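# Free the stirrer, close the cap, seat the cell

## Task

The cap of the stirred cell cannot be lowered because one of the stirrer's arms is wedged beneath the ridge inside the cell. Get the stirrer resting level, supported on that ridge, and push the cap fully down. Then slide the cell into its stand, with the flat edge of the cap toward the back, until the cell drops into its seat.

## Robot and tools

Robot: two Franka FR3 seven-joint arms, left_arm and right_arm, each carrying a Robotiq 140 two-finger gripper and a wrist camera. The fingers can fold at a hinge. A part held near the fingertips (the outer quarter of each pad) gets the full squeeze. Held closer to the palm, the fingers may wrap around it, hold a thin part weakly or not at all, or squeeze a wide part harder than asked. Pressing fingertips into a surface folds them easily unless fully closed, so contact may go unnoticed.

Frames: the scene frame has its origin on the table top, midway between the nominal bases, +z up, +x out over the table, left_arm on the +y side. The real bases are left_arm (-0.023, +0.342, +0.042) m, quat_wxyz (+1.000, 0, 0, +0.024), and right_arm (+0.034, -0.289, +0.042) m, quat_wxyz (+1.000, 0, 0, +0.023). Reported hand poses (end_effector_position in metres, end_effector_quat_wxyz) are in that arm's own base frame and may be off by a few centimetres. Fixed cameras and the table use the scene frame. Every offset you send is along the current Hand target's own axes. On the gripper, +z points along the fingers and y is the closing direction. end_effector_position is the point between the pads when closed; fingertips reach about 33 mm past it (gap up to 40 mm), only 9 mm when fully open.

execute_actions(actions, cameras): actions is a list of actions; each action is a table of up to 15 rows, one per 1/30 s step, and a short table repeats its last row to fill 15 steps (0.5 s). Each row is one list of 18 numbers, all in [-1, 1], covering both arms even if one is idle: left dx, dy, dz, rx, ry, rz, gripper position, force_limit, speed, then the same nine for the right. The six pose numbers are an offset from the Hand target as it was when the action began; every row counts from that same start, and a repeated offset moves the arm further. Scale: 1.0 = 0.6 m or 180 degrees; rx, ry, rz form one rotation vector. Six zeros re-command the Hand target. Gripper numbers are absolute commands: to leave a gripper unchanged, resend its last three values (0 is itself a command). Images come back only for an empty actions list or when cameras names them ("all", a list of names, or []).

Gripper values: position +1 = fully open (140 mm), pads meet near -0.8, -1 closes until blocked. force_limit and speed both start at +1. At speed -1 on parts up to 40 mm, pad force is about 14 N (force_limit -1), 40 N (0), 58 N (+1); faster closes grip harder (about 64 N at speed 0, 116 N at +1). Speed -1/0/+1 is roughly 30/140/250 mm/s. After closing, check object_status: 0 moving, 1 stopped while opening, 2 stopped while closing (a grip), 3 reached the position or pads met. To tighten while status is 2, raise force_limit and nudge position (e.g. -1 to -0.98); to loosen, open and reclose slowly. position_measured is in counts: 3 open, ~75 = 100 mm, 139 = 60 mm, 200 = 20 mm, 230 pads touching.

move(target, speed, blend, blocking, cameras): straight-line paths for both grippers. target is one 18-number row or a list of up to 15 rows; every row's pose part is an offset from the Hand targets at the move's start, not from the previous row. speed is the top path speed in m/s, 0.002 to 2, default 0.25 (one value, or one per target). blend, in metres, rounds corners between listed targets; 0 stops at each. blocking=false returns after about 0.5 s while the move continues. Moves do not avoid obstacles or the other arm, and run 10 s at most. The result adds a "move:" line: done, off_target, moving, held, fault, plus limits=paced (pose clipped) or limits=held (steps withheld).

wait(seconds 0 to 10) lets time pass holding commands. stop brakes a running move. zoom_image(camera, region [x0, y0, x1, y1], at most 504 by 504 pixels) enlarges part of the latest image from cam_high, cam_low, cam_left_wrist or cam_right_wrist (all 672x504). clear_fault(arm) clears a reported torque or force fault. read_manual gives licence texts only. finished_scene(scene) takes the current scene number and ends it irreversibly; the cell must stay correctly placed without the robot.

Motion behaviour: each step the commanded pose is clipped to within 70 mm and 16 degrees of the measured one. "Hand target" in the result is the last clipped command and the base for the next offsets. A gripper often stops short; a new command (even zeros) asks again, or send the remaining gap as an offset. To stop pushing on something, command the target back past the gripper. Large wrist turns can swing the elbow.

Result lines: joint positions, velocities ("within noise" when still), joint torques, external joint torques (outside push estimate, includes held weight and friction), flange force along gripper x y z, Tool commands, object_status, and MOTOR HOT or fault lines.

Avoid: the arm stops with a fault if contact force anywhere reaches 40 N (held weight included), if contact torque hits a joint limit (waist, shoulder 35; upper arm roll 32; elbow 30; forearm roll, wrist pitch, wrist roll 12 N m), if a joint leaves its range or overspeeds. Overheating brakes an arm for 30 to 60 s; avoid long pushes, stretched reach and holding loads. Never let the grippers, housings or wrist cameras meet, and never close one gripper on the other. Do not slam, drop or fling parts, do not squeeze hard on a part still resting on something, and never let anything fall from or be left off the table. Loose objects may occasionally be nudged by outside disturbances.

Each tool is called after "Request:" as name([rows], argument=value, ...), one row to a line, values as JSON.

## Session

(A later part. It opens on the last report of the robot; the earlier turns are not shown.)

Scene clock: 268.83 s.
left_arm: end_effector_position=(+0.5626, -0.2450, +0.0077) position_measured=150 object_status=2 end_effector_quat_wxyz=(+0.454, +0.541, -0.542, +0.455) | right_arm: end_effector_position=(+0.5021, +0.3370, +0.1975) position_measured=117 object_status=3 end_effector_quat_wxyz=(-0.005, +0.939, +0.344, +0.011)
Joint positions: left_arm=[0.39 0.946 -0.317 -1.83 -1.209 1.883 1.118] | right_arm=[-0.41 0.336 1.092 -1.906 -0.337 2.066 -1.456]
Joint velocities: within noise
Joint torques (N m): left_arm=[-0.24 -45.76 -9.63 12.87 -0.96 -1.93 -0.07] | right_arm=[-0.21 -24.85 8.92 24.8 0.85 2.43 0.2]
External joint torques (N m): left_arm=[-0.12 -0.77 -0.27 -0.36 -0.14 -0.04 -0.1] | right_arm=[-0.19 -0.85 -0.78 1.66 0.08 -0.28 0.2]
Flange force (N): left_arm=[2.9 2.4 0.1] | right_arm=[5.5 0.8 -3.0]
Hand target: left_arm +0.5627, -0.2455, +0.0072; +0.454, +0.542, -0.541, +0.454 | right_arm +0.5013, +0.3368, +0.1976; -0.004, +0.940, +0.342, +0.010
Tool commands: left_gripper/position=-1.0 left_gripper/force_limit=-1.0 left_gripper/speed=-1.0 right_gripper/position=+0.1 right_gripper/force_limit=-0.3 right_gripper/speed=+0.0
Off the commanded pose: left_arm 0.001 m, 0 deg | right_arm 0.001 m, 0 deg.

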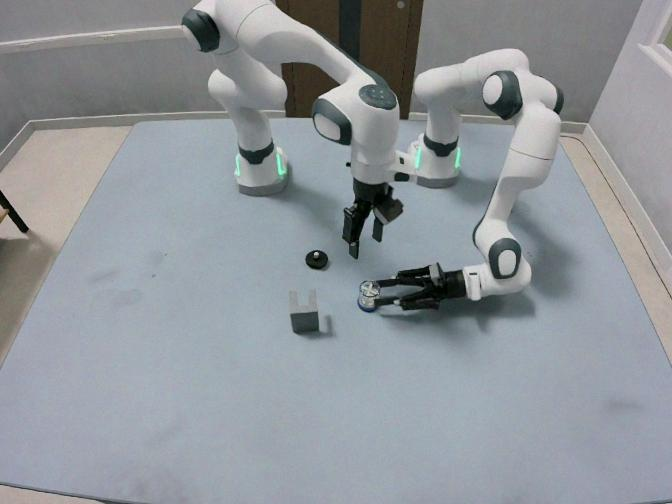

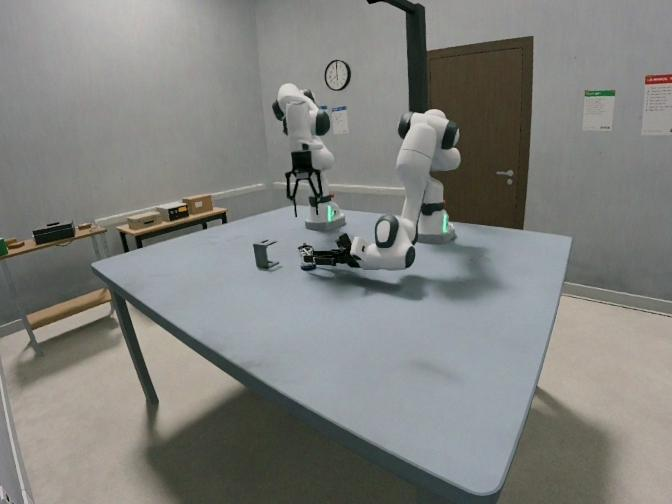

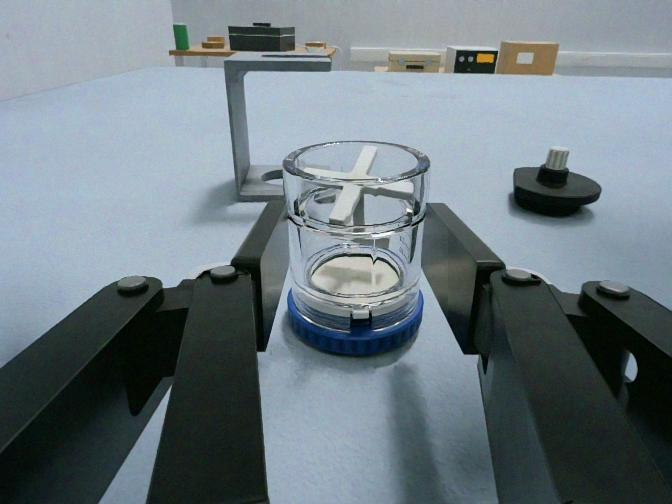

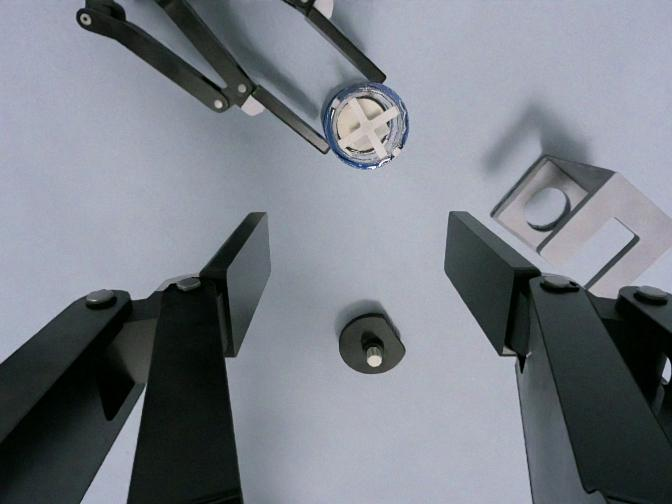

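Request:
execute_actions([
  [[0,0,0,0,0,0,0.3,-1,-0.6,0,0,0,0,0,0,0.1,-0.3,0]],
])

Request:
wait(seconds=1)

Request:
move(target=[0,-0.018,-0.2,0,0,0,0.3,-1,-0.6,0,0,0,0,0,0,0.1,-0.3,0], speed=0.12, cameras=["cam_right_wrist"])

Scene clock: 314.23 s.
left_arm: end_effector_position=(+0.5625, -0.2450, +0.0077) position_measured=91 object_status=0 end_effector_quat_wxyz=(+0.454, +0.541, -0.542, +0.455) | right_arm: end_effector_position=(+0.5021, +0.3370, +0.1975) position_measured=117 object_status=3 end_effector_quat_wxyz=(-0.005, +0.939, +0.344, +0.011)
Joint positions: left_arm=[0.39 0.946 -0.317 -1.83 -1.209 1.883 1.118] | right_arm=[-0.41 0.336 1.092 -1.906 -0.337 2.066 -1.456]
Joint torques (N m): left_arm=[-0.26 -46.06 -9.8 12.83 -0.98 -2.05 -0.07] | right_arm=[-0.17 -24.86 8.99 24.81 0.86 2.43 0.18]
External joint torques (N m): left_arm=[-0.36 -1 -0.62 -0.46 -0.17 -0.19 -0.1] | right_arm=[-0.08 -0.85 -0.65 1.64 0.09 -0.28 0.18]
Flange force (N): left_arm=[3.8 3.0 0.3] | right_arm=[5.4 0.6 -3.1]
Hand target: left_arm +0.5627, -0.2455, +0.0072; +0.454, +0.542, -0.541, +0.454 | right_arm +0.5013, +0.3368, +0.1976; -0.004, +0.940, +0.342, +0.010
Off the commanded pose: left_arm 0.001 m, 0 deg | right_arm 0.001 m, 0 deg.

Scene clock: 315.23 s.
left_arm: end_effector_position=(+0.5625, -0.2450, +0.0077) position_measured=91 object_status=3 end_effector_quat_wxyz=(+0.454, +0.541, -0.542, +0.455) | right_arm: end_effector_position=(+0.5021, +0.3370, +0.1975) position_measured=117 object_status=3 end_effector_quat_wxyz=(-0.005, +0.939, +0.344, +0.011)
Joint positions: left_arm=[0.39 0.946 -0.317 -1.83 -1.209 1.883 1.118] | right_arm=[-0.41 0.336 1.092 -1.906 -0.337 2.066 -1.456]
Joint torques (N m): left_arm=[-0.23 -46.11 -9.82 12.86 -1 -2.04 -0.08] | right_arm=[-0.24 -24.8 9.01 24.84 0.86 2.43 0.21]
External joint torques (N m): left_arm=[-0.29 -1 -0.59 -0.49 -0.19 -0.18 -0.11] | right_arm=[-0.23 -0.85 -0.68 1.76 0.09 -0.26 0.21]
Flange force (N): left_arm=[3.8 3.1 0.3] | right_arm=[5.4 0.8 -3.3]
Hand target: left_arm +0.5627, -0.2455, +0.0072; +0.454, +0.542, -0.541, +0.454 | right_arm +0.5013, +0.3368, +0.1976; -0.004, +0.940, +0.342, +0.010
Tool commands: left_gripper/position=+0.3 left_gripper/force_limit=-1.0 left_gripper/speed=-0.6 right_gripper/position=+0.1 right_gripper/force_limit=-0.3 right_gripper/speed=+0.0
Off the commanded pose: left_arm 0.001 m, 0 deg | right_arm 0.001 m, 0 deg.
wait: 1.00 s; at rest by 0.17 s

Scene clock: 317.03 s.
left_arm: end_effector_position=(+0.5748, -0.1262, +0.0284) position_measured=91 object_status=3 end_effector_quat_wxyz=(+0.451, +0.542, -0.542, +0.457) | right_arm: end_effector_position=(+0.5021, +0.3370, +0.1975) position_measured=117 object_status=3 end_effector_quat_wxyz=(-0.005, +0.939, +0.344, +0.011)
Joint positions: left_arm=[0.51 0.939 -0.227 -1.725 -1.074 1.705 1.053] | right_arm=[-0.41 0.336 1.092 -1.906 -0.337 2.066 -1.456]
Joint velocities: left_arm=[0.001 0.001 0 0.001 0.001 -0.003 -0.006] | right_arm=[within noise]
Joint torques (N m): left_arm=[-0.23 -47.87 -7.56 14.73 -0.68 -2.38 -0.11] | right_arm=[-0.19 -24.83 8.93 24.87 0.87 2.43 0.26]
External joint torques (N m): left_arm=[-0.21 -0.59 -0.49 -0.27 0.36 -0.6 -0.14] | right_arm=[-0.17 -0.83 -0.75 1.76 0.11 -0.27 0.26]
Flange force (N): left_arm=[2.2 1.4 -0.5] | right_arm=[6.0 0.7 -3.1]
Hand target: left_arm +0.5734, -0.1274, +0.0281; +0.454, +0.542, -0.541, +0.454 | right_arm +0.5013, +0.3368, +0.1976; -0.004, +0.940, +0.342, +0.010
Off the commanded pose: left_arm 0.002 m, 0 deg | right_arm 0.001 m, 0 deg.
move: done
Images, in order (width x height): cam_right_wrist 672x504.

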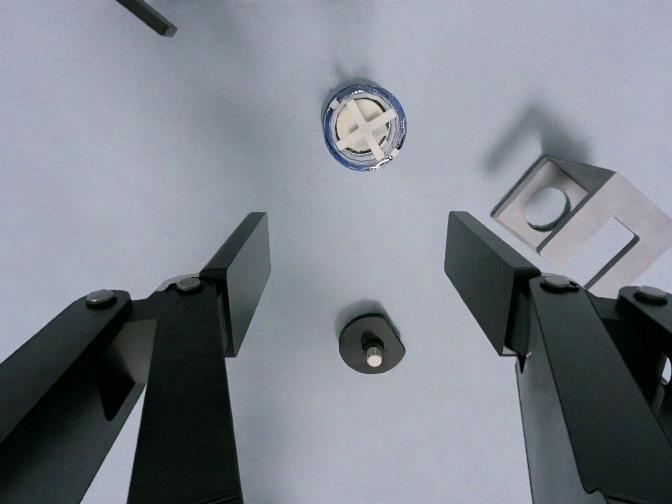

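Request:
move(target=[0,0,0,0,0,0,0.3,-1,-0.6,0.0667,0.0208,0.03,0,0,0.633,0.3,-0.3,0], speed=0.4, cameras=["cam_right_wrist"])

Scene clock: 327.63 s.
left_arm: end_effector_position=(+0.5747, -0.1263, +0.0285) position_measured=91 object_status=3 end_effector_quat_wxyz=(+0.451, +0.543, -0.542, +0.456) | right_arm: end_effector_position=(+0.5415, +0.3531, +0.1810) position_measured=91 object_status=3 end_effector_quat_wxyz=(-0.012, +0.801, -0.599, +0.003)
Joint positions: left_arm=[0.51 0.939 -0.227 -1.725 -1.074 1.704 1.051] | right_arm=[0.235 0.328 0.382 -1.763 -0.137 2.09 0.378]
Joint velocities: left_arm=[within noise] | right_arm=[-0.001 0.001 0.002 0 0 0 0.007]
Joint torques (N m): left_arm=[-0.26 -47.82 -7.59 14.75 -0.69 -2.34 -0.11] | right_arm=[-0.17 -40.58 3.49 25.84 1.02 2.34 0.27]
External joint torques (N m): left_arm=[-0.17 -0.79 -0.48 -0.11 0.35 -0.55 -0.14] | right_arm=[-0.19 -0.68 -0.7 1.94 0.37 -0.24 0.28]
Flange force (N): left_arm=[2.4 1.2 -0.6] | right_arm=[-1.8 -6.5 -3.5]
Hand target: left_arm +0.5734, -0.1274, +0.0281; +0.454, +0.542, -0.541, +0.454 | right_arm +0.5403, +0.3532, +0.1804; -0.010, +0.799, -0.601, +0.002
Off the commanded pose: left_arm 0.002 m, 0 deg | right_arm 0.001 m, 0 deg.
move: done; limits=paced
Images, in order (width x height): cam_right_wrist 672x504.

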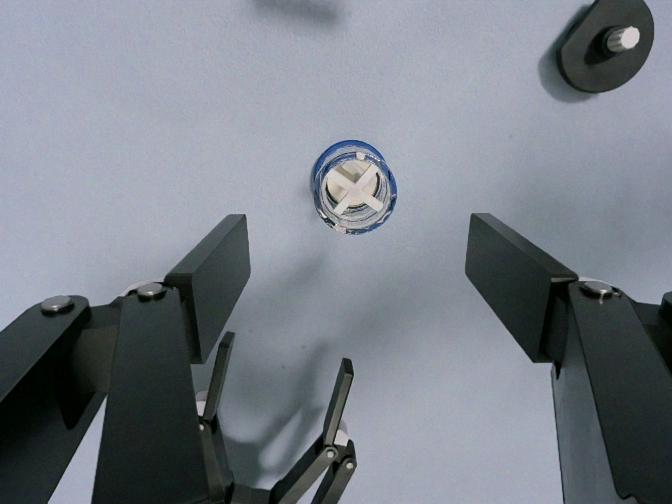

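Request:
move(target=[0,0,0,0,0,0,0.3,-1,-0.6,-0.01,0.0067,0.083,-0.0059,0.0028,0,0.3,-0.3,0], speed=0.2, cameras=["cam_right_wrist"])

Scene clock: 337.57 s.
left_arm: end_effector_position=(+0.5747, -0.1263, +0.0285) position_measured=91 object_status=3 end_effector_quat_wxyz=(+0.451, +0.543, -0.542, +0.456) | right_arm: end_effector_position=(+0.5338, +0.3573, +0.1295) position_measured=91 object_status=3 end_effector_quat_wxyz=(+0.002, +0.800, -0.600, -0.002)
Joint positions: left_arm=[0.51 0.939 -0.227 -1.725 -1.074 1.704 1.051] | right_arm=[0.26 0.399 0.368 -1.792 -0.165 2.154 0.41]
Joint velocities: left_arm=[within noise] | right_arm=[0.002 0 -0.002 0 0 0.003 0.005]
Joint torques (N m): left_arm=[-0.28 -47.81 -7.55 14.7 -0.7 -2.35 -0.12] | right_arm=[-0.19 -42.79 4.27 24.95 0.09 2.55 0.25]
External joint torques (N m): left_arm=[-0.26 -0.49 -0.45 -0.33 0.35 -0.57 -0.15] | right_arm=[-0.1 -1.15 -0.55 1.65 -0.52 0.03 0.25]
Flange force (N): left_arm=[2.0 1.4 -0.4] | right_arm=[-1.5 -4.3 -2.4]
Hand target: left_arm +0.5734, -0.1274, +0.0281; +0.454, +0.542, -0.541, +0.454 | right_arm +0.5355, +0.3586, +0.1306; +0.000, +0.799, -0.601, +0.000
Off the commanded pose: left_arm 0.002 m, 0 deg | right_arm 0.002 m, 0 deg.
move: done
Images, in order (width x height): cam_right_wrist 672x504.

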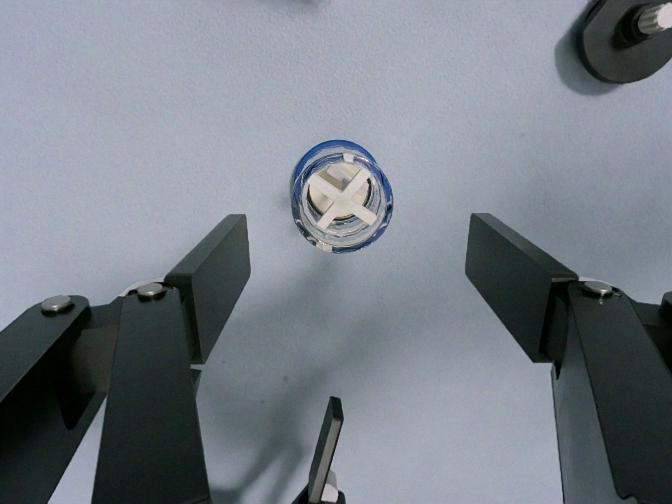

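Request:
move(target=[0,0,0,0,0,0,0.3,-1,-0.6,-0.0012,-0.0075,0.06,0,0,0,0.3,-0.3,0], speed=0.12, cameras=["cam_right_wrist"])

Scene clock: 344.90 s.
left_arm: end_effector_position=(+0.5747, -0.1263, +0.0285) position_measured=91 object_status=3 end_effector_quat_wxyz=(+0.451, +0.543, -0.542, +0.456) | right_arm: end_effector_position=(+0.5380, +0.3592, +0.0940) position_measured=91 object_status=3 end_effector_quat_wxyz=(+0.002, +0.800, -0.600, -0.002)
Joint positions: left_arm=[0.51 0.939 -0.227 -1.725 -1.074 1.704 1.051] | right_arm=[0.273 0.459 0.352 -1.799 -0.19 2.219 0.424]
Joint velocities: left_arm=[within noise] | right_arm=[0.001 0 -0.001 0.001 0 0.004 0.003]
Joint torques (N m): left_arm=[-0.25 -47.83 -7.59 14.71 -0.69 -2.35 -0.09] | right_arm=[-0.19 -44.06 4.72 24.22 0.06 2.73 0.28]
External joint torques (N m): left_arm=[-0.18 -0.47 -0.43 -0.37 0.37 -0.57 -0.12] | right_arm=[-0.29 -1.13 -0.74 1.56 -0.53 0.22 0.28]
Flange force (N): left_arm=[2.0 1.6 -0.4] | right_arm=[-1.1 -3.7 -1.5]
Hand target: left_arm +0.5734, -0.1274, +0.0281; +0.454, +0.542, -0.541, +0.454 | right_arm +0.5396, +0.3605, +0.0946; +0.000, +0.799, -0.601, +0.000
Off the commanded pose: left_arm 0.002 m, 0 deg | right_arm 0.002 m, 0 deg.
move: done
Images, in order (width x height): cam_right_wrist 672x504.

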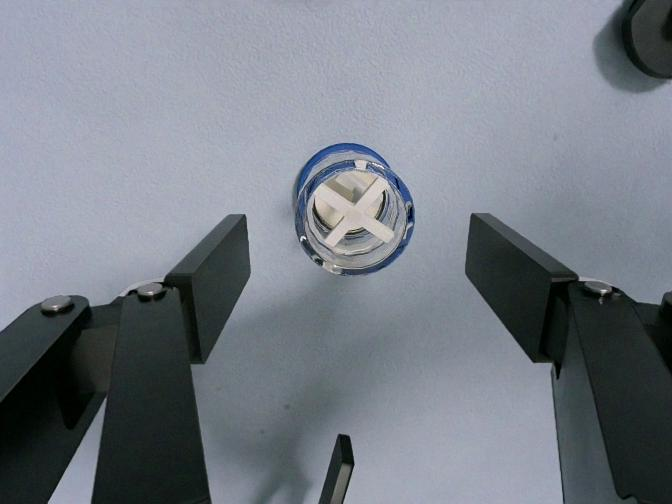

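Request:
move(target=[0,0,0,0,0,0,0.3,-1,-0.6,0.0015,0.002,0.063,0,0,0,0.3,-0.3,0], speed=0.1)

Request:
execute_actions([
  [[0,0,0,0,0,0,0.3,-1,-0.6,0,0,0,0,0,0,-1,-1,-1]],
  [[0,0,0,0,0,0,0.3,-1,-0.6,0,0,0,0,0,0,-1,-1,-1]],
  [[0,0,0,0,0,0,0.3,-1,-0.6,0,0,0,0,0,0,-1,-1,-1]],
], cameras=["cam_right_wrist"])

Scene clock: 350.77 s.
left_arm: end_effector_position=(+0.5747, -0.1263, +0.0285) position_measured=91 object_status=3 end_effector_quat_wxyz=(+0.451, +0.543, -0.542, +0.456) | right_arm: end_effector_position=(+0.5374, +0.3581, +0.0563) position_measured=91 object_status=3 end_effector_quat_wxyz=(+0.002, +0.800, -0.600, -0.002)
Joint positions: left_arm=[0.51 0.939 -0.227 -1.725 -1.074 1.704 1.051] | right_arm=[0.285 0.511 0.333 -1.823 -0.212 2.294 0.438]
Joint velocities: left_arm=[within noise] | right_arm=[0.001 -0.001 -0.002 0.002 0 0.004 0.003]
Joint torques (N m): left_arm=[-0.24 -47.86 -7.56 14.71 -0.69 -2.34 -0.09] | right_arm=[-0.25 -44.94 5.3 23.1 0.06 2.75 0.29]
External joint torques (N m): left_arm=[-0.2 -0.8 -0.49 -0.18 0.35 -0.56 -0.12] | right_arm=[-0.23 -1.19 -0.38 1.22 -0.49 0.24 0.29]
Flange force (N): left_arm=[2.5 1.5 -0.5] | right_arm=[-0.7 -1.9 -1.3]
Hand target: left_arm +0.5734, -0.1274, +0.0281; +0.454, +0.542, -0.541, +0.454 | right_arm +0.5387, +0.3594, +0.0568; +0.000, +0.799, -0.601, +0.000
Off the commanded pose: left_arm 0.002 m, 0 deg | right_arm 0.002 m, 0 deg.
move: done

Scene clock: 352.47 s.
left_arm: end_effector_position=(+0.5747, -0.1263, +0.0285) position_measured=91 object_status=3 end_effector_quat_wxyz=(+0.451, +0.543, -0.542, +0.456) | right_arm: end_effector_position=(+0.5378, +0.3582, +0.0564) position_measured=143 object_status=2 end_effector_quat_wxyz=(+0.002, +0.800, -0.601, -0.001)
Joint positions: left_arm=[0.51 0.939 -0.227 -1.725 -1.074 1.704 1.051] | right_arm=[0.286 0.511 0.332 -1.822 -0.212 2.295 0.438]
Joint torques (N m): left_arm=[-0.27 -47.86 -7.59 14.73 -0.69 -2.34 -0.14] | right_arm=[-0.21 -44.53 4.89 22.94 0.2 2.73 0.18]
External joint torques (N m): left_arm=[-0.18 -0.69 -0.45 -0.24 0.36 -0.55 -0.16] | right_arm=[-0.14 -0.71 -0.73 1.01 -0.35 0.21 0.18]
External joint torques at the end of the 1st action: left_arm=[-0.18 -0.51 -0.47 -0.36 0.35 -0.57 -0.16] | right_arm=[-0.4 -1.27 -1.1 1.33 -0.39 0.21 0.21]
External joint torques at the end of the 2nd action: left_arm=[-0.3 -0.7 -0.53 -0.24 0.35 -0.56 -0.14] | right_arm=[-0.13 -1.01 -0.64 1.14 -0.35 0.21 0.21]
Flange force (N): left_arm=[2.3 1.5 -0.5] | right_arm=[-0.7 -2.4 -0.5]
Flange force at the end of the 1st action (N): left_arm=[2.1 1.6 -0.4] | right_arm=[-0.3 -2.4 -1.3]
Flange force at the end of the 2nd action (N): left_arm=[2.4 1.4 -0.3] | right_arm=[-0.7 -2.2 -1.0]
Hand target: left_arm +0.5734, -0.1274, +0.0281; +0.454, +0.542, -0.541, +0.454 | right_arm +0.5387, +0.3594, +0.0568; +0.000, +0.799, -0.601, +0.000
Off the commanded pose: left_arm 0.002 m, 0 deg | right_arm 0.001 m, 0 deg.
Images, in order (width x height): cam_right_wrist 672x504.

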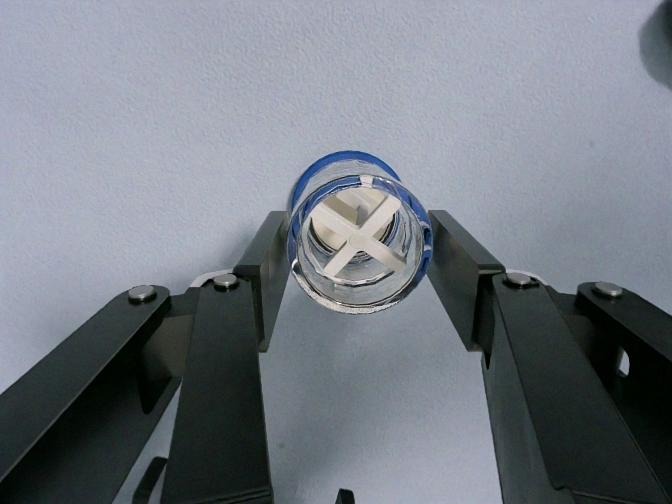

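Request:
move([
  [0,0,0,0,0,0,0.3,-1,-0.6,0,0,-0.008,0,0,0,-1,-1,-1],
  [0,0,0,0,0,0,0.3,-1,-0.6,0,0,-0.008,0,0,-0.42,-1,-1,-1],
  [0,0,0,0,0,0,0.3,-1,-0.6,0,0,-0.008,0,0,-0.83,-1,-1,-1],
], speed=[0.03,0.35,0.35], blend=0.01)

Request:
execute_actions([
  [[0,0,0,0,0,0,0.3,-1,-0.6,0,0,0,0,0,0,-1,-1,-1]],
], cameras=["cam_right_wrist"])

Scene clock: 366.27 s.
left_arm: end_effector_position=(+0.5747, -0.1263, +0.0285) position_measured=91 object_status=3 end_effector_quat_wxyz=(+0.451, +0.543, -0.542, +0.456) | right_arm: end_effector_position=(+0.5376, +0.3604, +0.0608) position_measured=143 object_status=2 end_effector_quat_wxyz=(-0.001, +0.792, +0.610, +0.000)
Joint positions: left_arm=[0.51 0.939 -0.227 -1.725 -1.074 1.704 1.051] | right_arm=[-0.36 0.933 1.176 -1.761 -0.951 2.002 -1.754]
Joint velocities: left_arm=[within noise] | right_arm=[0 0 0 -0.001 -0.001 -0.001 -0.005]
Joint torques (N m): left_arm=[-0.26 -47.84 -7.55 14.73 -0.7 -2.34 -0.1] | right_arm=[-1 -36.36 23.97 16.66 0.49 2.47 -0.27]
External joint torques (N m): left_arm=[-0.22 -0.47 -0.42 -0.35 0.36 -0.57 -0.13] | right_arm=[-0.91 -1.03 -0.33 1.67 -0.32 -0.16 -0.27]
Flange force (N): left_arm=[2.0 1.5 -0.4] | right_arm=[1.8 4.0 -1.7]
Hand target: left_arm +0.5734, -0.1274, +0.0281; +0.454, +0.542, -0.541, +0.454 | right_arm +0.5387, +0.3593, +0.0616; +0.000, +0.791, +0.612, +0.000
Off the commanded pose: left_arm 0.002 m, 0 deg | right_arm 0.002 m, 0 deg.
move: done; blend cut to 0.0024 m at target 1

Scene clock: 366.97 s.
left_arm: end_effector_position=(+0.5747, -0.1263, +0.0285) position_measured=91 object_status=3 end_effector_quat_wxyz=(+0.451, +0.543, -0.542, +0.456) | right_arm: end_effector_position=(+0.5376, +0.3604, +0.0607) position_measured=143 object_status=2 end_effector_quat_wxyz=(-0.001, +0.792, +0.611, +0.000)
Joint positions: left_arm=[0.51 0.939 -0.227 -1.725 -1.074 1.704 1.051] | right_arm=[-0.36 0.933 1.176 -1.761 -0.951 2.002 -1.756]
Joint torques (N m): left_arm=[-0.24 -47.85 -7.56 14.72 -0.68 -2.34 -0.13] | right_arm=[-0.69 -36.89 23.6 16.72 0.83 2.59 -0.09]
External joint torques (N m): left_arm=[-0.26 -0.71 -0.52 -0.23 0.36 -0.57 -0.16] | right_arm=[-0.6 -1.52 -0.7 1.73 0.03 -0.04 -0.09]
Flange force (N): left_arm=[2.4 1.4 -0.4] | right_arm=[2.6 3.7 -1.7]
Hand target: left_arm +0.5734, -0.1274, +0.0281; +0.454, +0.542, -0.541, +0.454 | right_arm +0.5387, +0.3593, +0.0616; +0.000, +0.791, +0.612, +0.000
Off the commanded pose: left_arm 0.002 m, 0 deg | right_arm 0.002 m, 0 deg.
Images, in order (width x height): cam_right_wrist 672x504.

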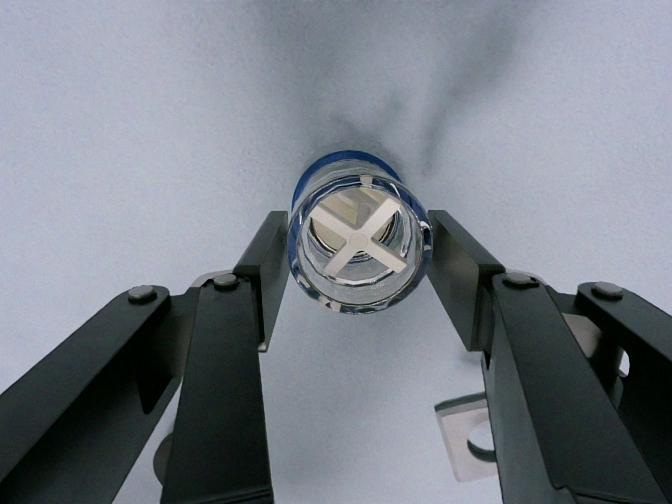

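Request:
move([
  [0,0,0,0,0,0,0.3,-1,-0.6,-0.121,-0.002,0,0,0,0,-1,-1,-1],
  [0,0,0,0,0,0,0.3,-1,-0.6,-0.121,-0.002,0.0075,0,0,0,-1,-1,-1],
], speed=[0.1,0.02])

Request:
execute_actions([
  [[0,0,0,0,0,0,0.3,-1,-0.6,0,0,0,0,0,0,0.3,-1,-0.6]],
  [[0,0,0,0,0,0,0.3,-1,-0.6,0,0,0,0,0,0,0.3,-1,-0.6]],
], cameras=["cam_right_wrist","cam_left_wrist"])

Scene clock: 375.77 s.
left_arm: end_effector_position=(+0.5747, -0.1263, +0.0285) position_measured=91 object_status=3 end_effector_quat_wxyz=(+0.451, +0.543, -0.542, +0.456) | right_arm: end_effector_position=(+0.5188, +0.2902, +0.0592) position_measured=143 object_status=2 end_effector_quat_wxyz=(-0.001, +0.792, +0.611, +0.000)
Joint positions: left_arm=[0.51 0.939 -0.227 -1.725 -1.074 1.704 1.051] | right_arm=[-0.6 0.872 1.259 -1.976 -0.97 2.06 -1.778]
Joint velocities: left_arm=[within noise] | right_arm=[0.002 0.003 -0.001 -0.001 0 0.004 0]
Joint torques (N m): left_arm=[-0.24 -47.86 -7.57 14.7 -0.69 -2.34 -0.11] | right_arm=[-0.77 -27.82 20.19 15.13 -0.23 2.45 -0.09]
External joint torques (N m): left_arm=[-0.05 -0.68 -0.37 -0.24 0.35 -0.55 -0.14] | right_arm=[-0.91 0.97 -3.48 0.61 -1.03 -0.18 -0.09]
Flange force (N): left_arm=[2.3 1.6 -0.7] | right_arm=[3.3 5.9 7.9]
Hand target: left_arm +0.5734, -0.1274, +0.0281; +0.454, +0.542, -0.541, +0.454 | right_arm +0.5194, +0.2894, +0.0571; +0.000, +0.791, +0.612, +0.000
Off the commanded pose: left_arm 0.002 m, 0 deg | right_arm 0.002 m, 0 deg.
move: done

Scene clock: 376.97 s.
left_arm: end_effector_position=(+0.5747, -0.1263, +0.0285) position_measured=91 object_status=3 end_effector_quat_wxyz=(+0.451, +0.543, -0.542, +0.456) | right_arm: end_effector_position=(+0.5192, +0.2886, +0.0576) position_measured=91 object_status=3 end_effector_quat_wxyz=(+0.000, +0.792, +0.611, -0.001)
Joint positions: left_arm=[0.51 0.939 -0.227 -1.725 -1.074 1.704 1.051] | right_arm=[-0.6 0.873 1.256 -1.976 -0.972 2.06 -1.778]
Joint torques (N m): left_arm=[-0.26 -47.85 -7.57 14.76 -0.7 -2.35 -0.13] | right_arm=[-0.67 -28.75 22.37 15.11 0.26 2.66 -0.04]
External joint torques (N m): left_arm=[-0.44 -0.6 -0.64 -0.26 0.34 -0.58 -0.16] | right_arm=[-0.57 0.17 -1.24 0.43 -0.52 0.02 -0.04]
External joint torques at the end of the 1st action: left_arm=[-0.26 -0.62 -0.52 -0.26 0.35 -0.57 -0.17] | right_arm=[-0.85 0.16 -1.38 0.69 -0.53 0.06 -0.06]
Flange force (N): left_arm=[2.2 1.2 -0.1] | right_arm=[0.7 2.2 2.7]
Flange force at the end of the 1st action (N): left_arm=[2.2 1.3 -0.4] | right_arm=[0.6 2.8 2.6]
Hand target: left_arm +0.5734, -0.1274, +0.0281; +0.454, +0.542, -0.541, +0.454 | right_arm +0.5194, +0.2894, +0.0571; +0.000, +0.791, +0.612, +0.000
Off the commanded pose: left_arm 0.002 m, 0 deg | right_arm 0.001 m, 0 deg.
Images, in order (width x height): cam_left_wrist 672x504, cam_right_wrist 672x504.

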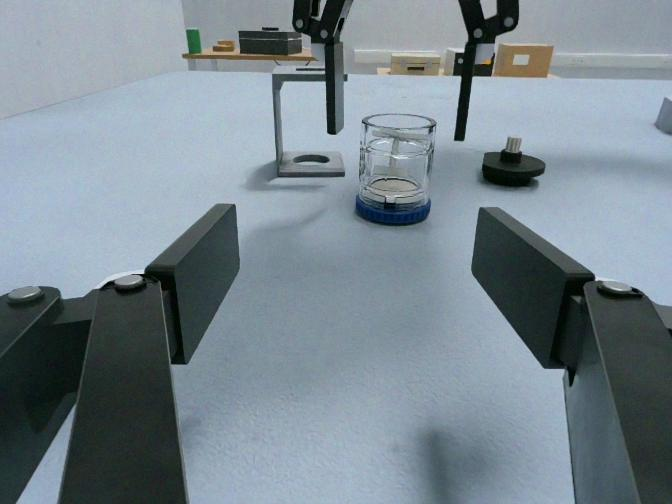

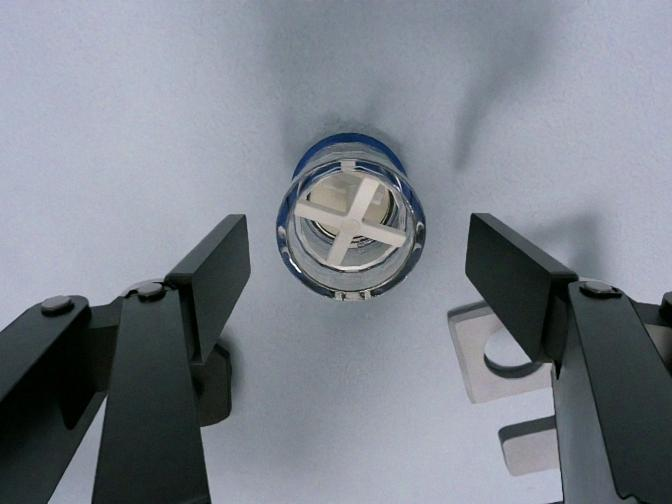

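Request:
move(target=[0.005,0.0517,0.2175,0,0,0,0.3,-1,-0.6,0,0,-0.24,0,0,0,0.3,-1,-0.6], speed=0.15, cameras=["cam_left_wrist","cam_right_wrist"])

Request:
zoom_image(camera="cam_right_wrist", region=[250, 80, 450, 280])

Scene clock: 385.23 s.
left_arm: end_effector_position=(+0.5422, -0.2572, +0.0096) position_measured=91 object_status=3 end_effector_quat_wxyz=(+0.456, +0.542, -0.541, +0.453) | right_arm: end_effector_position=(+0.5198, +0.2905, +0.2009) position_measured=91 object_status=3 end_effector_quat_wxyz=(+0.000, +0.792, +0.611, +0.002)
Joint positions: left_arm=[0.388 0.911 -0.329 -1.905 -1.233 1.903 1.149] | right_arm=[-0.719 0.754 1.51 -1.869 -0.786 1.831 -1.868]
Joint velocities: left_arm=[0 -0.001 0.001 -0.001 -0.001 0.001 0.006] | right_arm=[0 0.001 0 -0.001 -0.001 -0.001 -0.005]
Joint torques (N m): left_arm=[0.41 -44.59 -9.8 11.7 -1.48 -1.79 0.42] | right_arm=[-1.25 -23.42 21.77 19.33 1.42 2.35 -0.07]
External joint torques (N m): left_arm=[0.3 -0.83 -0.62 -0.97 -0.73 0.11 0.39] | right_arm=[-1.21 -0.21 -0.31 1.44 0.55 -0.28 -0.07]
Flange force (N): left_arm=[4.3 6.1 0.9] | right_arm=[-0.4 2.5 -3.4]
Hand target: left_arm +0.5425, -0.2564, +0.0083; +0.454, +0.542, -0.541, +0.454 | right_arm +0.5194, +0.2893, +0.2011; +0.000, +0.791, +0.612, +0.000
Off the commanded pose: left_arm 0.002 m, 0 deg | right_arm 0.001 m, 0 deg.
move: done
Images, in order (width x height): cam_left_wrist 672x504, cam_right_wrist 672x504.

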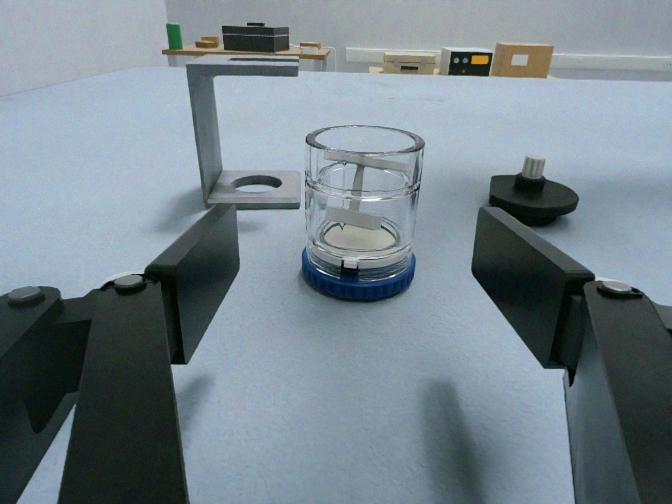

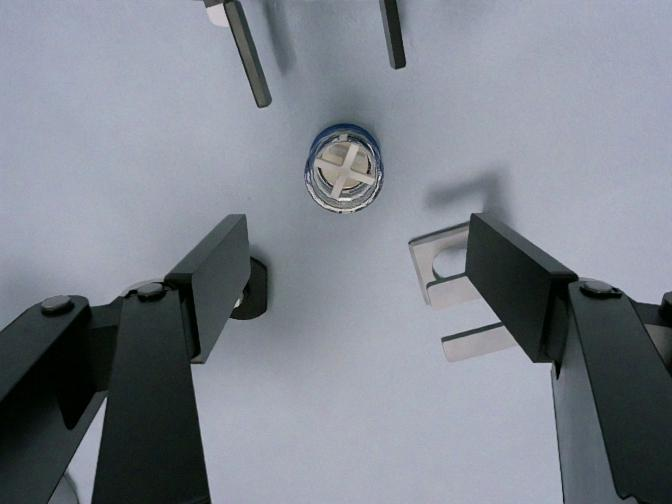

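Scaled by 2.520 from the camera's 672x504 image, which has a finer 960x720 frame.

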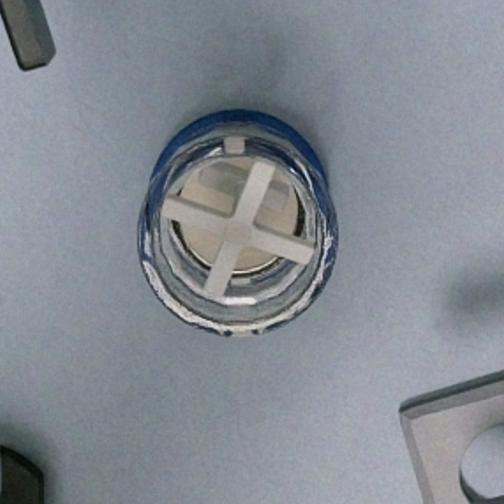

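Request:
move(target=[0.011,0.01,0.082,0,0,0,0.3,-1,-0.6,0,0,0,0,0,0.111,0.1,-1,-0.6], speed=0.08, cameras=["cam_left_wrist"])

Scene clock: 400.13 s.
left_arm: end_effector_position=(+0.5373, -0.3051, +0.0076) position_measured=91 object_status=3 end_effector_quat_wxyz=(+0.455, +0.542, -0.541, +0.454) | right_arm: end_effector_position=(+0.5197, +0.2874, +0.2009) position_measured=117 object_status=3 end_effector_quat_wxyz=(+0.001, +0.884, +0.468, -0.001)
Joint positions: left_arm=[0.338 0.917 -0.374 -1.926 -1.302 1.974 1.174] | right_arm=[-0.71 0.652 1.449 -1.877 -0.686 1.884 -1.587]
Joint velocities: left_arm=[within noise] | right_arm=[0 0 0 -0.001 -0.001 0.002 0.007]
Joint torques (N m): left_arm=[0.01 -43.31 -11.15 11.42 -1.4 -1.86 0.38] | right_arm=[-0.27 -23.47 18.51 20.26 1.45 2.85 0.23]
External joint torques (N m): left_arm=[-0.08 -0.27 -0.92 -0.86 -0.72 0.06 0.35] | right_arm=[-0.33 -1.15 -1.17 0.76 0.61 0.2 0.23]
Flange force (N): left_arm=[2.8 4.8 1.4] | right_arm=[3.1 1.1 -0.6]
Hand target: left_arm +0.5366, -0.3060, +0.0062; +0.454, +0.542, -0.541, +0.454 | right_arm +0.5194, +0.2893, +0.2011; +0.000, +0.885, +0.466, +0.000
Off the commanded pose: left_arm 0.002 m, 0 deg | right_arm 0.002 m, 0 deg.
move: done
Images, in order (width x height): cam_left_wrist 672x504.

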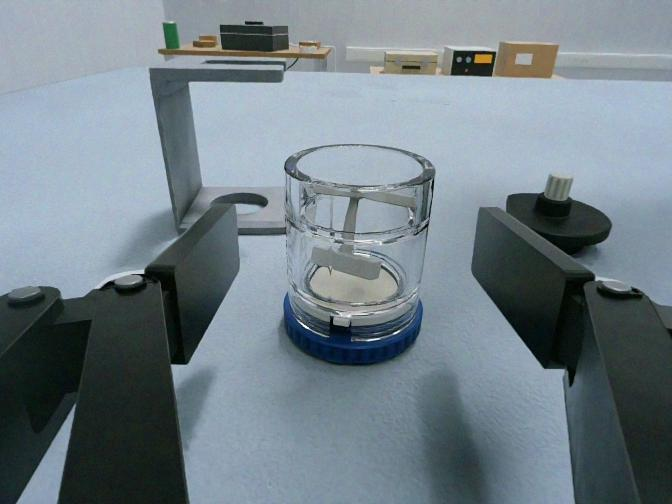

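Request:
execute_actions([
  [[0,0,0,0,0,0,-1,-1,-1,0,0,0,0,0,0,0.1,-1,-0.6]],
  [[0,0,0,0,0,0,-1,-1,-1,0,0,0,0,0,0,0.1,-1,-0.6]],
  [[0,0,0,0,0,0,-1,-1,-1,0,0,0,0,0,0,0.1,-1,-0.6]],
  [[0,0,0,0,0,0,-1,-1,-1,0,0,0,0,0,0,0.1,-1,-0.6]],
], cameras=["cam_left_wrist","cam_right_wrist"])

Request:
zoom_image(camera="cam_right_wrist", region=[250, 80, 450, 280])

Request:
zoom_image(camera="cam_left_wrist", region=[260, 120, 460, 370])

Scene clock: 407.17 s.
left_arm: end_effector_position=(+0.5371, -0.3053, +0.0076) position_measured=147 object_status=2 end_effector_quat_wxyz=(+0.455, +0.542, -0.541, +0.454) | right_arm: end_effector_position=(+0.5197, +0.2874, +0.2009) position_measured=117 object_status=3 end_effector_quat_wxyz=(+0.001, +0.885, +0.466, -0.001)
Joint positions: left_arm=[0.338 0.917 -0.375 -1.926 -1.302 1.974 1.174] | right_arm=[-0.71 0.652 1.449 -1.877 -0.686 1.884 -1.585]
Joint torques (N m): left_arm=[-0.06 -43.3 -11.09 11.51 -1.38 -1.84 0.34] | right_arm=[-0.46 -22.87 19.02 20.43 0.97 2.7 0.16]
External joint torques (N m): left_arm=[-0.05 -0.47 -0.79 -0.63 -0.7 0.11 0.31] | right_arm=[-0.39 -0.7 -0.46 0.96 0.14 0.07 0.16]
External joint torques at the end of the 1st action: left_arm=[-0.02 -0.38 -0.96 -0.8 -0.73 0.08 0.31] | right_arm=[-0.67 -0.58 -0.75 0.98 0.13 0.09 0.26]
External joint torques at the end of the 2nd action: left_arm=[-0.09 -0.53 -1.05 -0.72 -0.73 0.08 0.29] | right_arm=[-0.43 -0.57 -0.55 0.8 0.13 0.07 0.18]
External joint torques at the end of the 3rd action: left_arm=[0.03 -0.38 -0.69 -0.63 -0.71 0.12 0.28] | right_arm=[-0.65 -0.6 -0.63 0.96 0.11 0.09 0.29]
Flange force (N): left_arm=[2.9 4.2 1.2] | right_arm=[2.2 1.3 -1.3]
Flange force at the end of the 1st action (N): left_arm=[3.0 4.7 1.4] | right_arm=[1.9 1.5 -0.9]
Flange force at the end of the 2nd action (N): left_arm=[3.4 4.6 1.4] | right_arm=[1.8 1.2 -0.9]
Flange force at the end of the 3rd action (N): left_arm=[2.6 4.1 1.1] | right_arm=[1.6 1.3 -1.0]
Hand target: left_arm +0.5366, -0.3060, +0.0062; +0.454, +0.542, -0.541, +0.454 | right_arm +0.5194, +0.2893, +0.2011; +0.000, +0.885, +0.466, +0.000
Off the commanded pose: left_arm 0.002 m, 0 deg | right_arm 0.002 m, 0 deg.
Images, in order (width x height): cam_left_wrist 672x504, cam_right_wrist 672x504.

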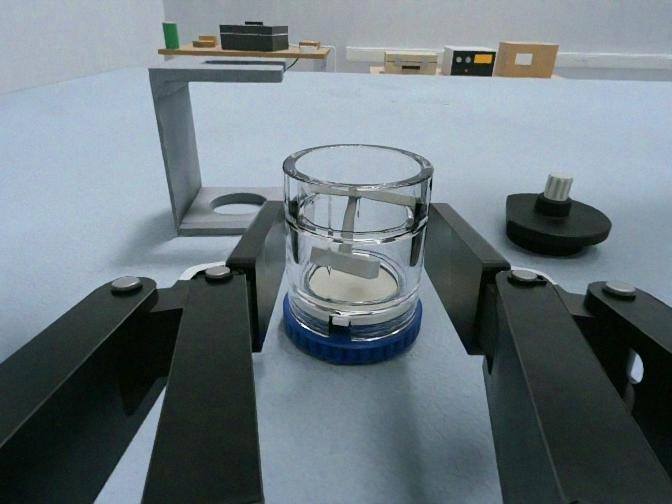

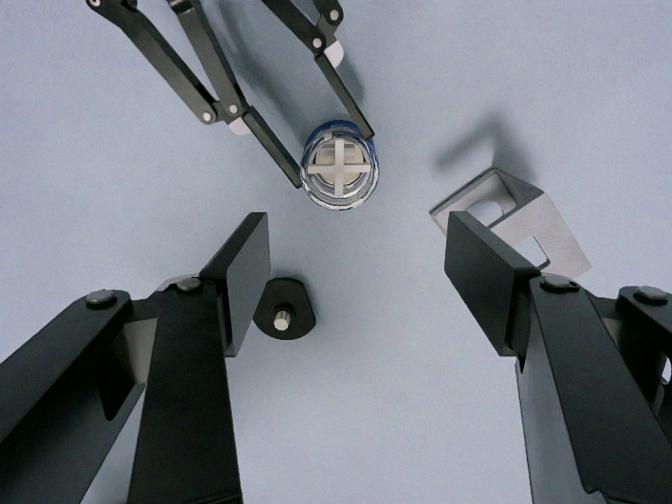

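Scaled by 2.520 from the camera's 672x504 image, which has a finer 960x720 frame.

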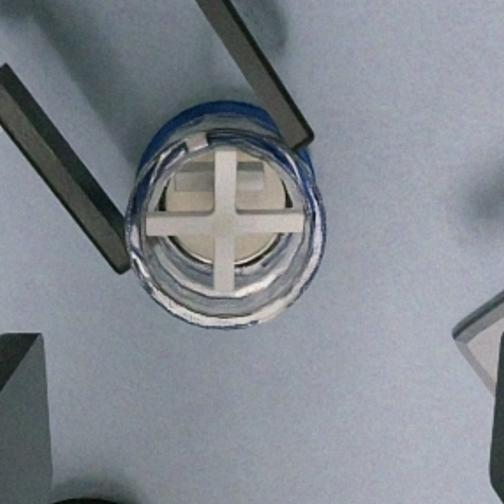

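Scaled by 2.016 from the camera's 672x504 image, which has a finer 960x720 frame.

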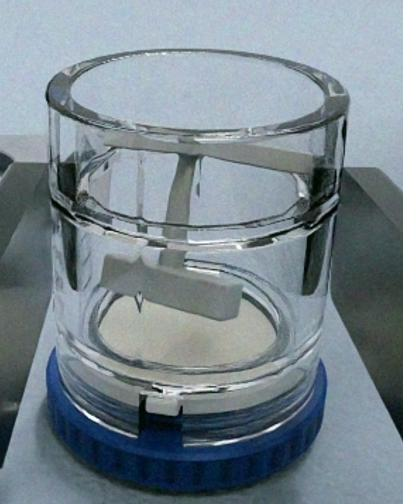

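Request:
move(target=[0,0,0,0,0,0,-1,-1,-1,-0.0085,-0.0123,0.135,0,0.3056,0,-0.6,-0.3,0], speed=0.2, cameras=["cam_right_wrist"])

Scene clock: 427.27 s.
left_arm: end_effector_position=(+0.5371, -0.3053, +0.0076) position_measured=147 object_status=2 end_effector_quat_wxyz=(+0.455, +0.542, -0.541, +0.454) | right_arm: end_effector_position=(+0.5100, +0.2900, +0.1206) position_measured=205 object_status=3 end_effector_quat_wxyz=(-0.216, +0.783, +0.415, +0.409)
Joint positions: left_arm=[0.338 0.917 -0.375 -1.926 -1.302 1.974 1.174] | right_arm=[-1.307 1.348 1.288 -2.474 -2.16 2.839 -0.983]
Joint velocities: left_arm=[within noise] | right_arm=[0 0.001 0.001 0.001 -0.001 -0.004 0.007]
Joint torques (N m): left_arm=[-0.1 -43.26 -11.06 11.55 -1.37 -1.84 0.35] | right_arm=[-1.24 -17.97 24.14 -0.83 0.94 3.27 0.23]
External joint torques (N m): left_arm=[-0.15 -0.1 -0.74 -0.76 -0.68 0.11 0.32] | right_arm=[-1.22 0.88 -0.83 -0.44 -0.55 0 0.2]
Flange force (N): left_arm=[2.1 4.0 1.5] | right_arm=[-5.6 -4.5 -0.2]
Hand target: left_arm +0.5366, -0.3060, +0.0062; +0.454, +0.542, -0.541, +0.454 | right_arm +0.5104, +0.2893, +0.1201; -0.215, +0.785, +0.413, +0.409
Off the commanded pose: left_arm 0.002 m, 0 deg | right_arm 0.001 m, 0 deg.
move: done
Images, in order (width x height): cam_right_wrist 672x504.

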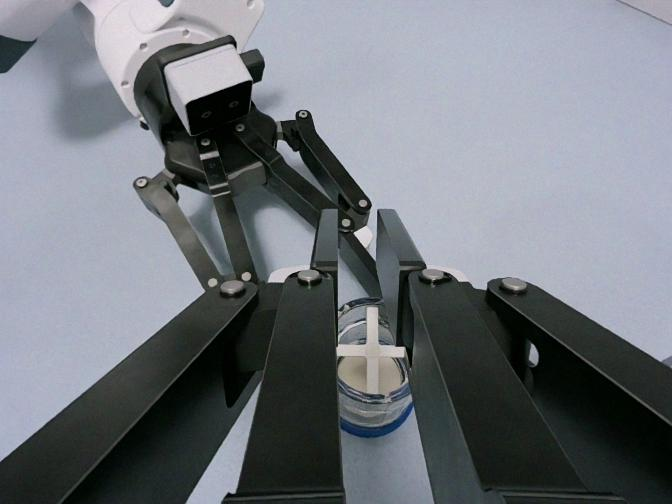

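Request:
move(target=[0,0,0,0,0,0,-1,-1,-1,-0.0512,0.0092,0.0359,0,0,0,-0.6,-0.3,0], speed=0.08, cameras=["cam_right_wrist","cam_left_wrist"])

Request:
zoom_image(camera="cam_right_wrist", region=[280, 200, 480, 440])

Request:
zoom_image(camera="cam_left_wrist", region=[240, 60, 460, 280])

Scene clock: 435.13 s.
left_arm: end_effector_position=(+0.5371, -0.3053, +0.0076) position_measured=147 object_status=2 end_effector_quat_wxyz=(+0.455, +0.542, -0.541, +0.454) | right_arm: end_effector_position=(+0.5148, +0.2858, +0.0833) position_measured=205 object_status=3 end_effector_quat_wxyz=(-0.216, +0.785, +0.412, +0.409)
Joint positions: left_arm=[0.338 0.917 -0.375 -1.926 -1.302 1.974 1.174] | right_arm=[-1.286 1.422 1.207 -2.428 -2.255 2.838 -0.981]
Joint torques (N m): left_arm=[-0.04 -43.27 -11.07 11.51 -1.38 -1.84 0.33] | right_arm=[-0.23 -18.94 23.63 -2.63 0.88 3.44 0.08]
External joint torques (N m): left_arm=[0.02 -0.23 -0.67 -0.75 -0.69 0.11 0.3] | right_arm=[-0.31 0.78 -1.67 0.18 -0.59 0.15 0.05]
Flange force (N): left_arm=[2.4 4.3 1.2] | right_arm=[-5.9 -1.8 3.3]
Hand target: left_arm +0.5366, -0.3060, +0.0062; +0.454, +0.542, -0.541, +0.454 | right_arm +0.5150, +0.2862, +0.0826; -0.215, +0.785, +0.413, +0.409
Off the commanded pose: left_arm 0.002 m, 0 deg | right_arm 0.001 m, 0 deg.
move: done
Images, in order (width x height): cam_left_wrist 672x504, cam_right_wrist 672x504.

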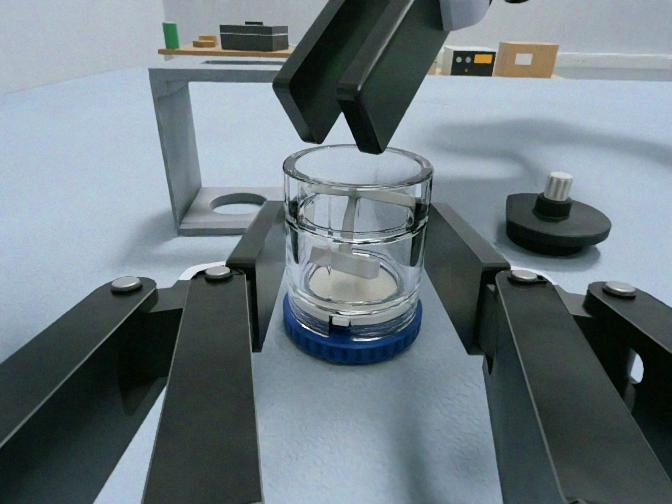

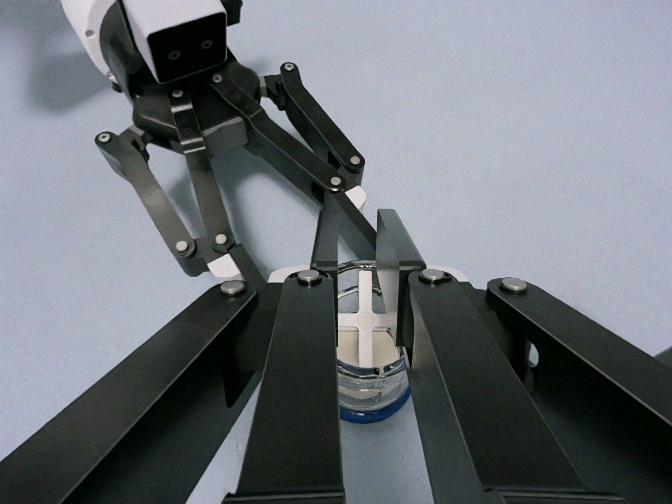

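Scaled by 2.100 from the camera's 672x504 image, which has a finer 960x720 frame.

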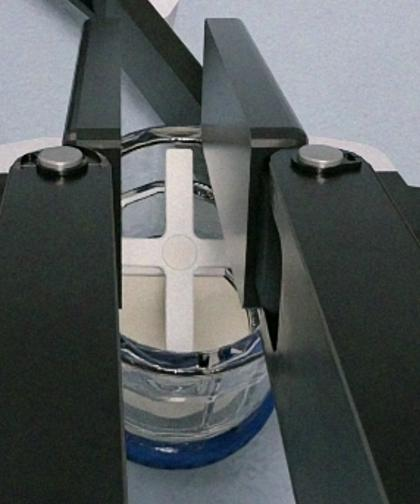

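Scaled by 2.291 from the camera's 672x504 image, which has a finer 960x720 frame.

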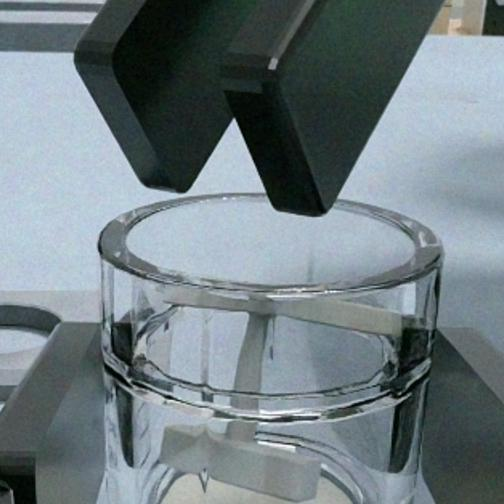

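Request:
move(target=[0,0,0,0,0,0,-1,-1,-1,-0.0312,0.0043,0.0218,0,0,0,-0.6,-0.3,0], speed=0.04, cameras=["cam_right_wrist","cam_left_wrist"])

Request:
zoom_image(camera="cam_right_wrist", region=[280, 180, 480, 420])

Request:
zoom_image(camera="cam_left_wrist", region=[240, 60, 460, 280])

Scene clock: 444.03 s.
left_arm: end_effector_position=(+0.5377, -0.3026, +0.0077) position_measured=147 object_status=2 end_effector_quat_wxyz=(+0.455, +0.543, -0.540, +0.455) | right_arm: end_effector_position=(+0.5165, +0.2880, +0.0712) position_measured=205 object_status=3 end_effector_quat_wxyz=(-0.223, +0.779, +0.412, +0.416)
Joint positions: left_arm=[0.342 0.917 -0.372 -1.927 -1.302 1.971 1.174] | right_arm=[-1.275 1.464 1.171 -2.398 -2.31 2.862 -0.981]
Joint velocities: left_arm=[within noise] | right_arm=[0.001 0.001 -0.001 0.002 -0.003 0.003 0.001]
Joint torques (N m): left_arm=[-3.03 -42.41 -12.78 11.94 -1.46 -0.97 0.36] | right_arm=[1.8 -20.81 17.99 -2.31 0.86 0.22 0.1]
External joint torques (N m): left_arm=[-3.08 0.38 -2.6 -0.15 -0.78 0.97 0.33] | right_arm=[1.78 -0.65 -7.36 1.57 -0.66 -3.03 0.08]
Flange force (N): left_arm=[0.4 0.2 8.5] | right_arm=[-11.3 -1.1 14.3]
Hand target: left_arm +0.5366, -0.3060, +0.0062; +0.454, +0.542, -0.541, +0.454 | right_arm +0.5171, +0.2848, +0.0597; -0.215, +0.785, +0.413, +0.409
Off the commanded pose: left_arm 0.004 m, 0 deg | right_arm 0.012 m, 1 deg.
move: off_target (left_arm, right_arm)
Images, in order (width x height): cam_left_wrist 672x504, cam_right_wrist 672x504.

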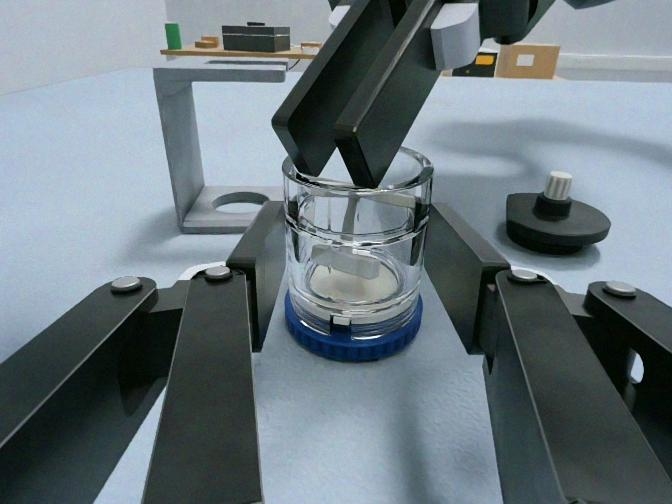

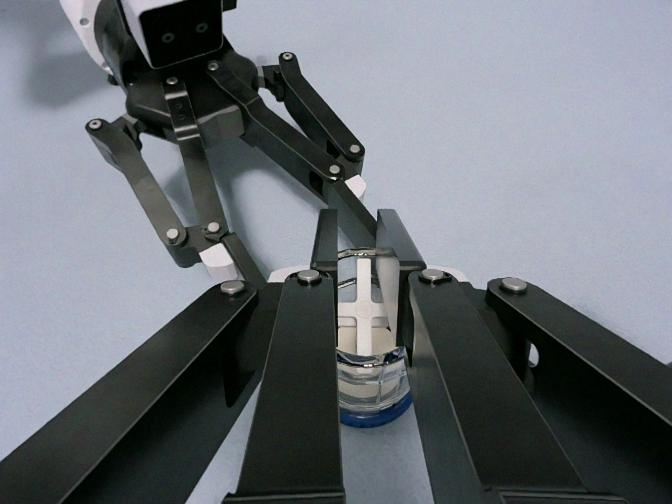

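Scaled by 2.100 from the camera's 672x504 image, which has a finer 960x720 frame.

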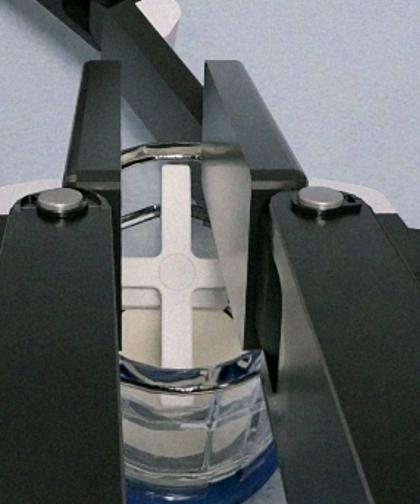

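Scaled by 2.291 from the camera's 672x504 image, which has a finer 960x720 frame.

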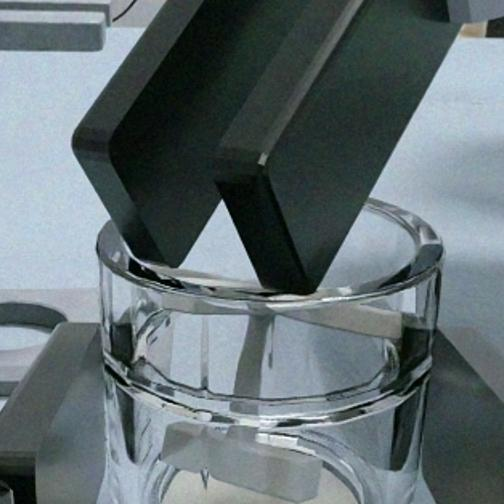

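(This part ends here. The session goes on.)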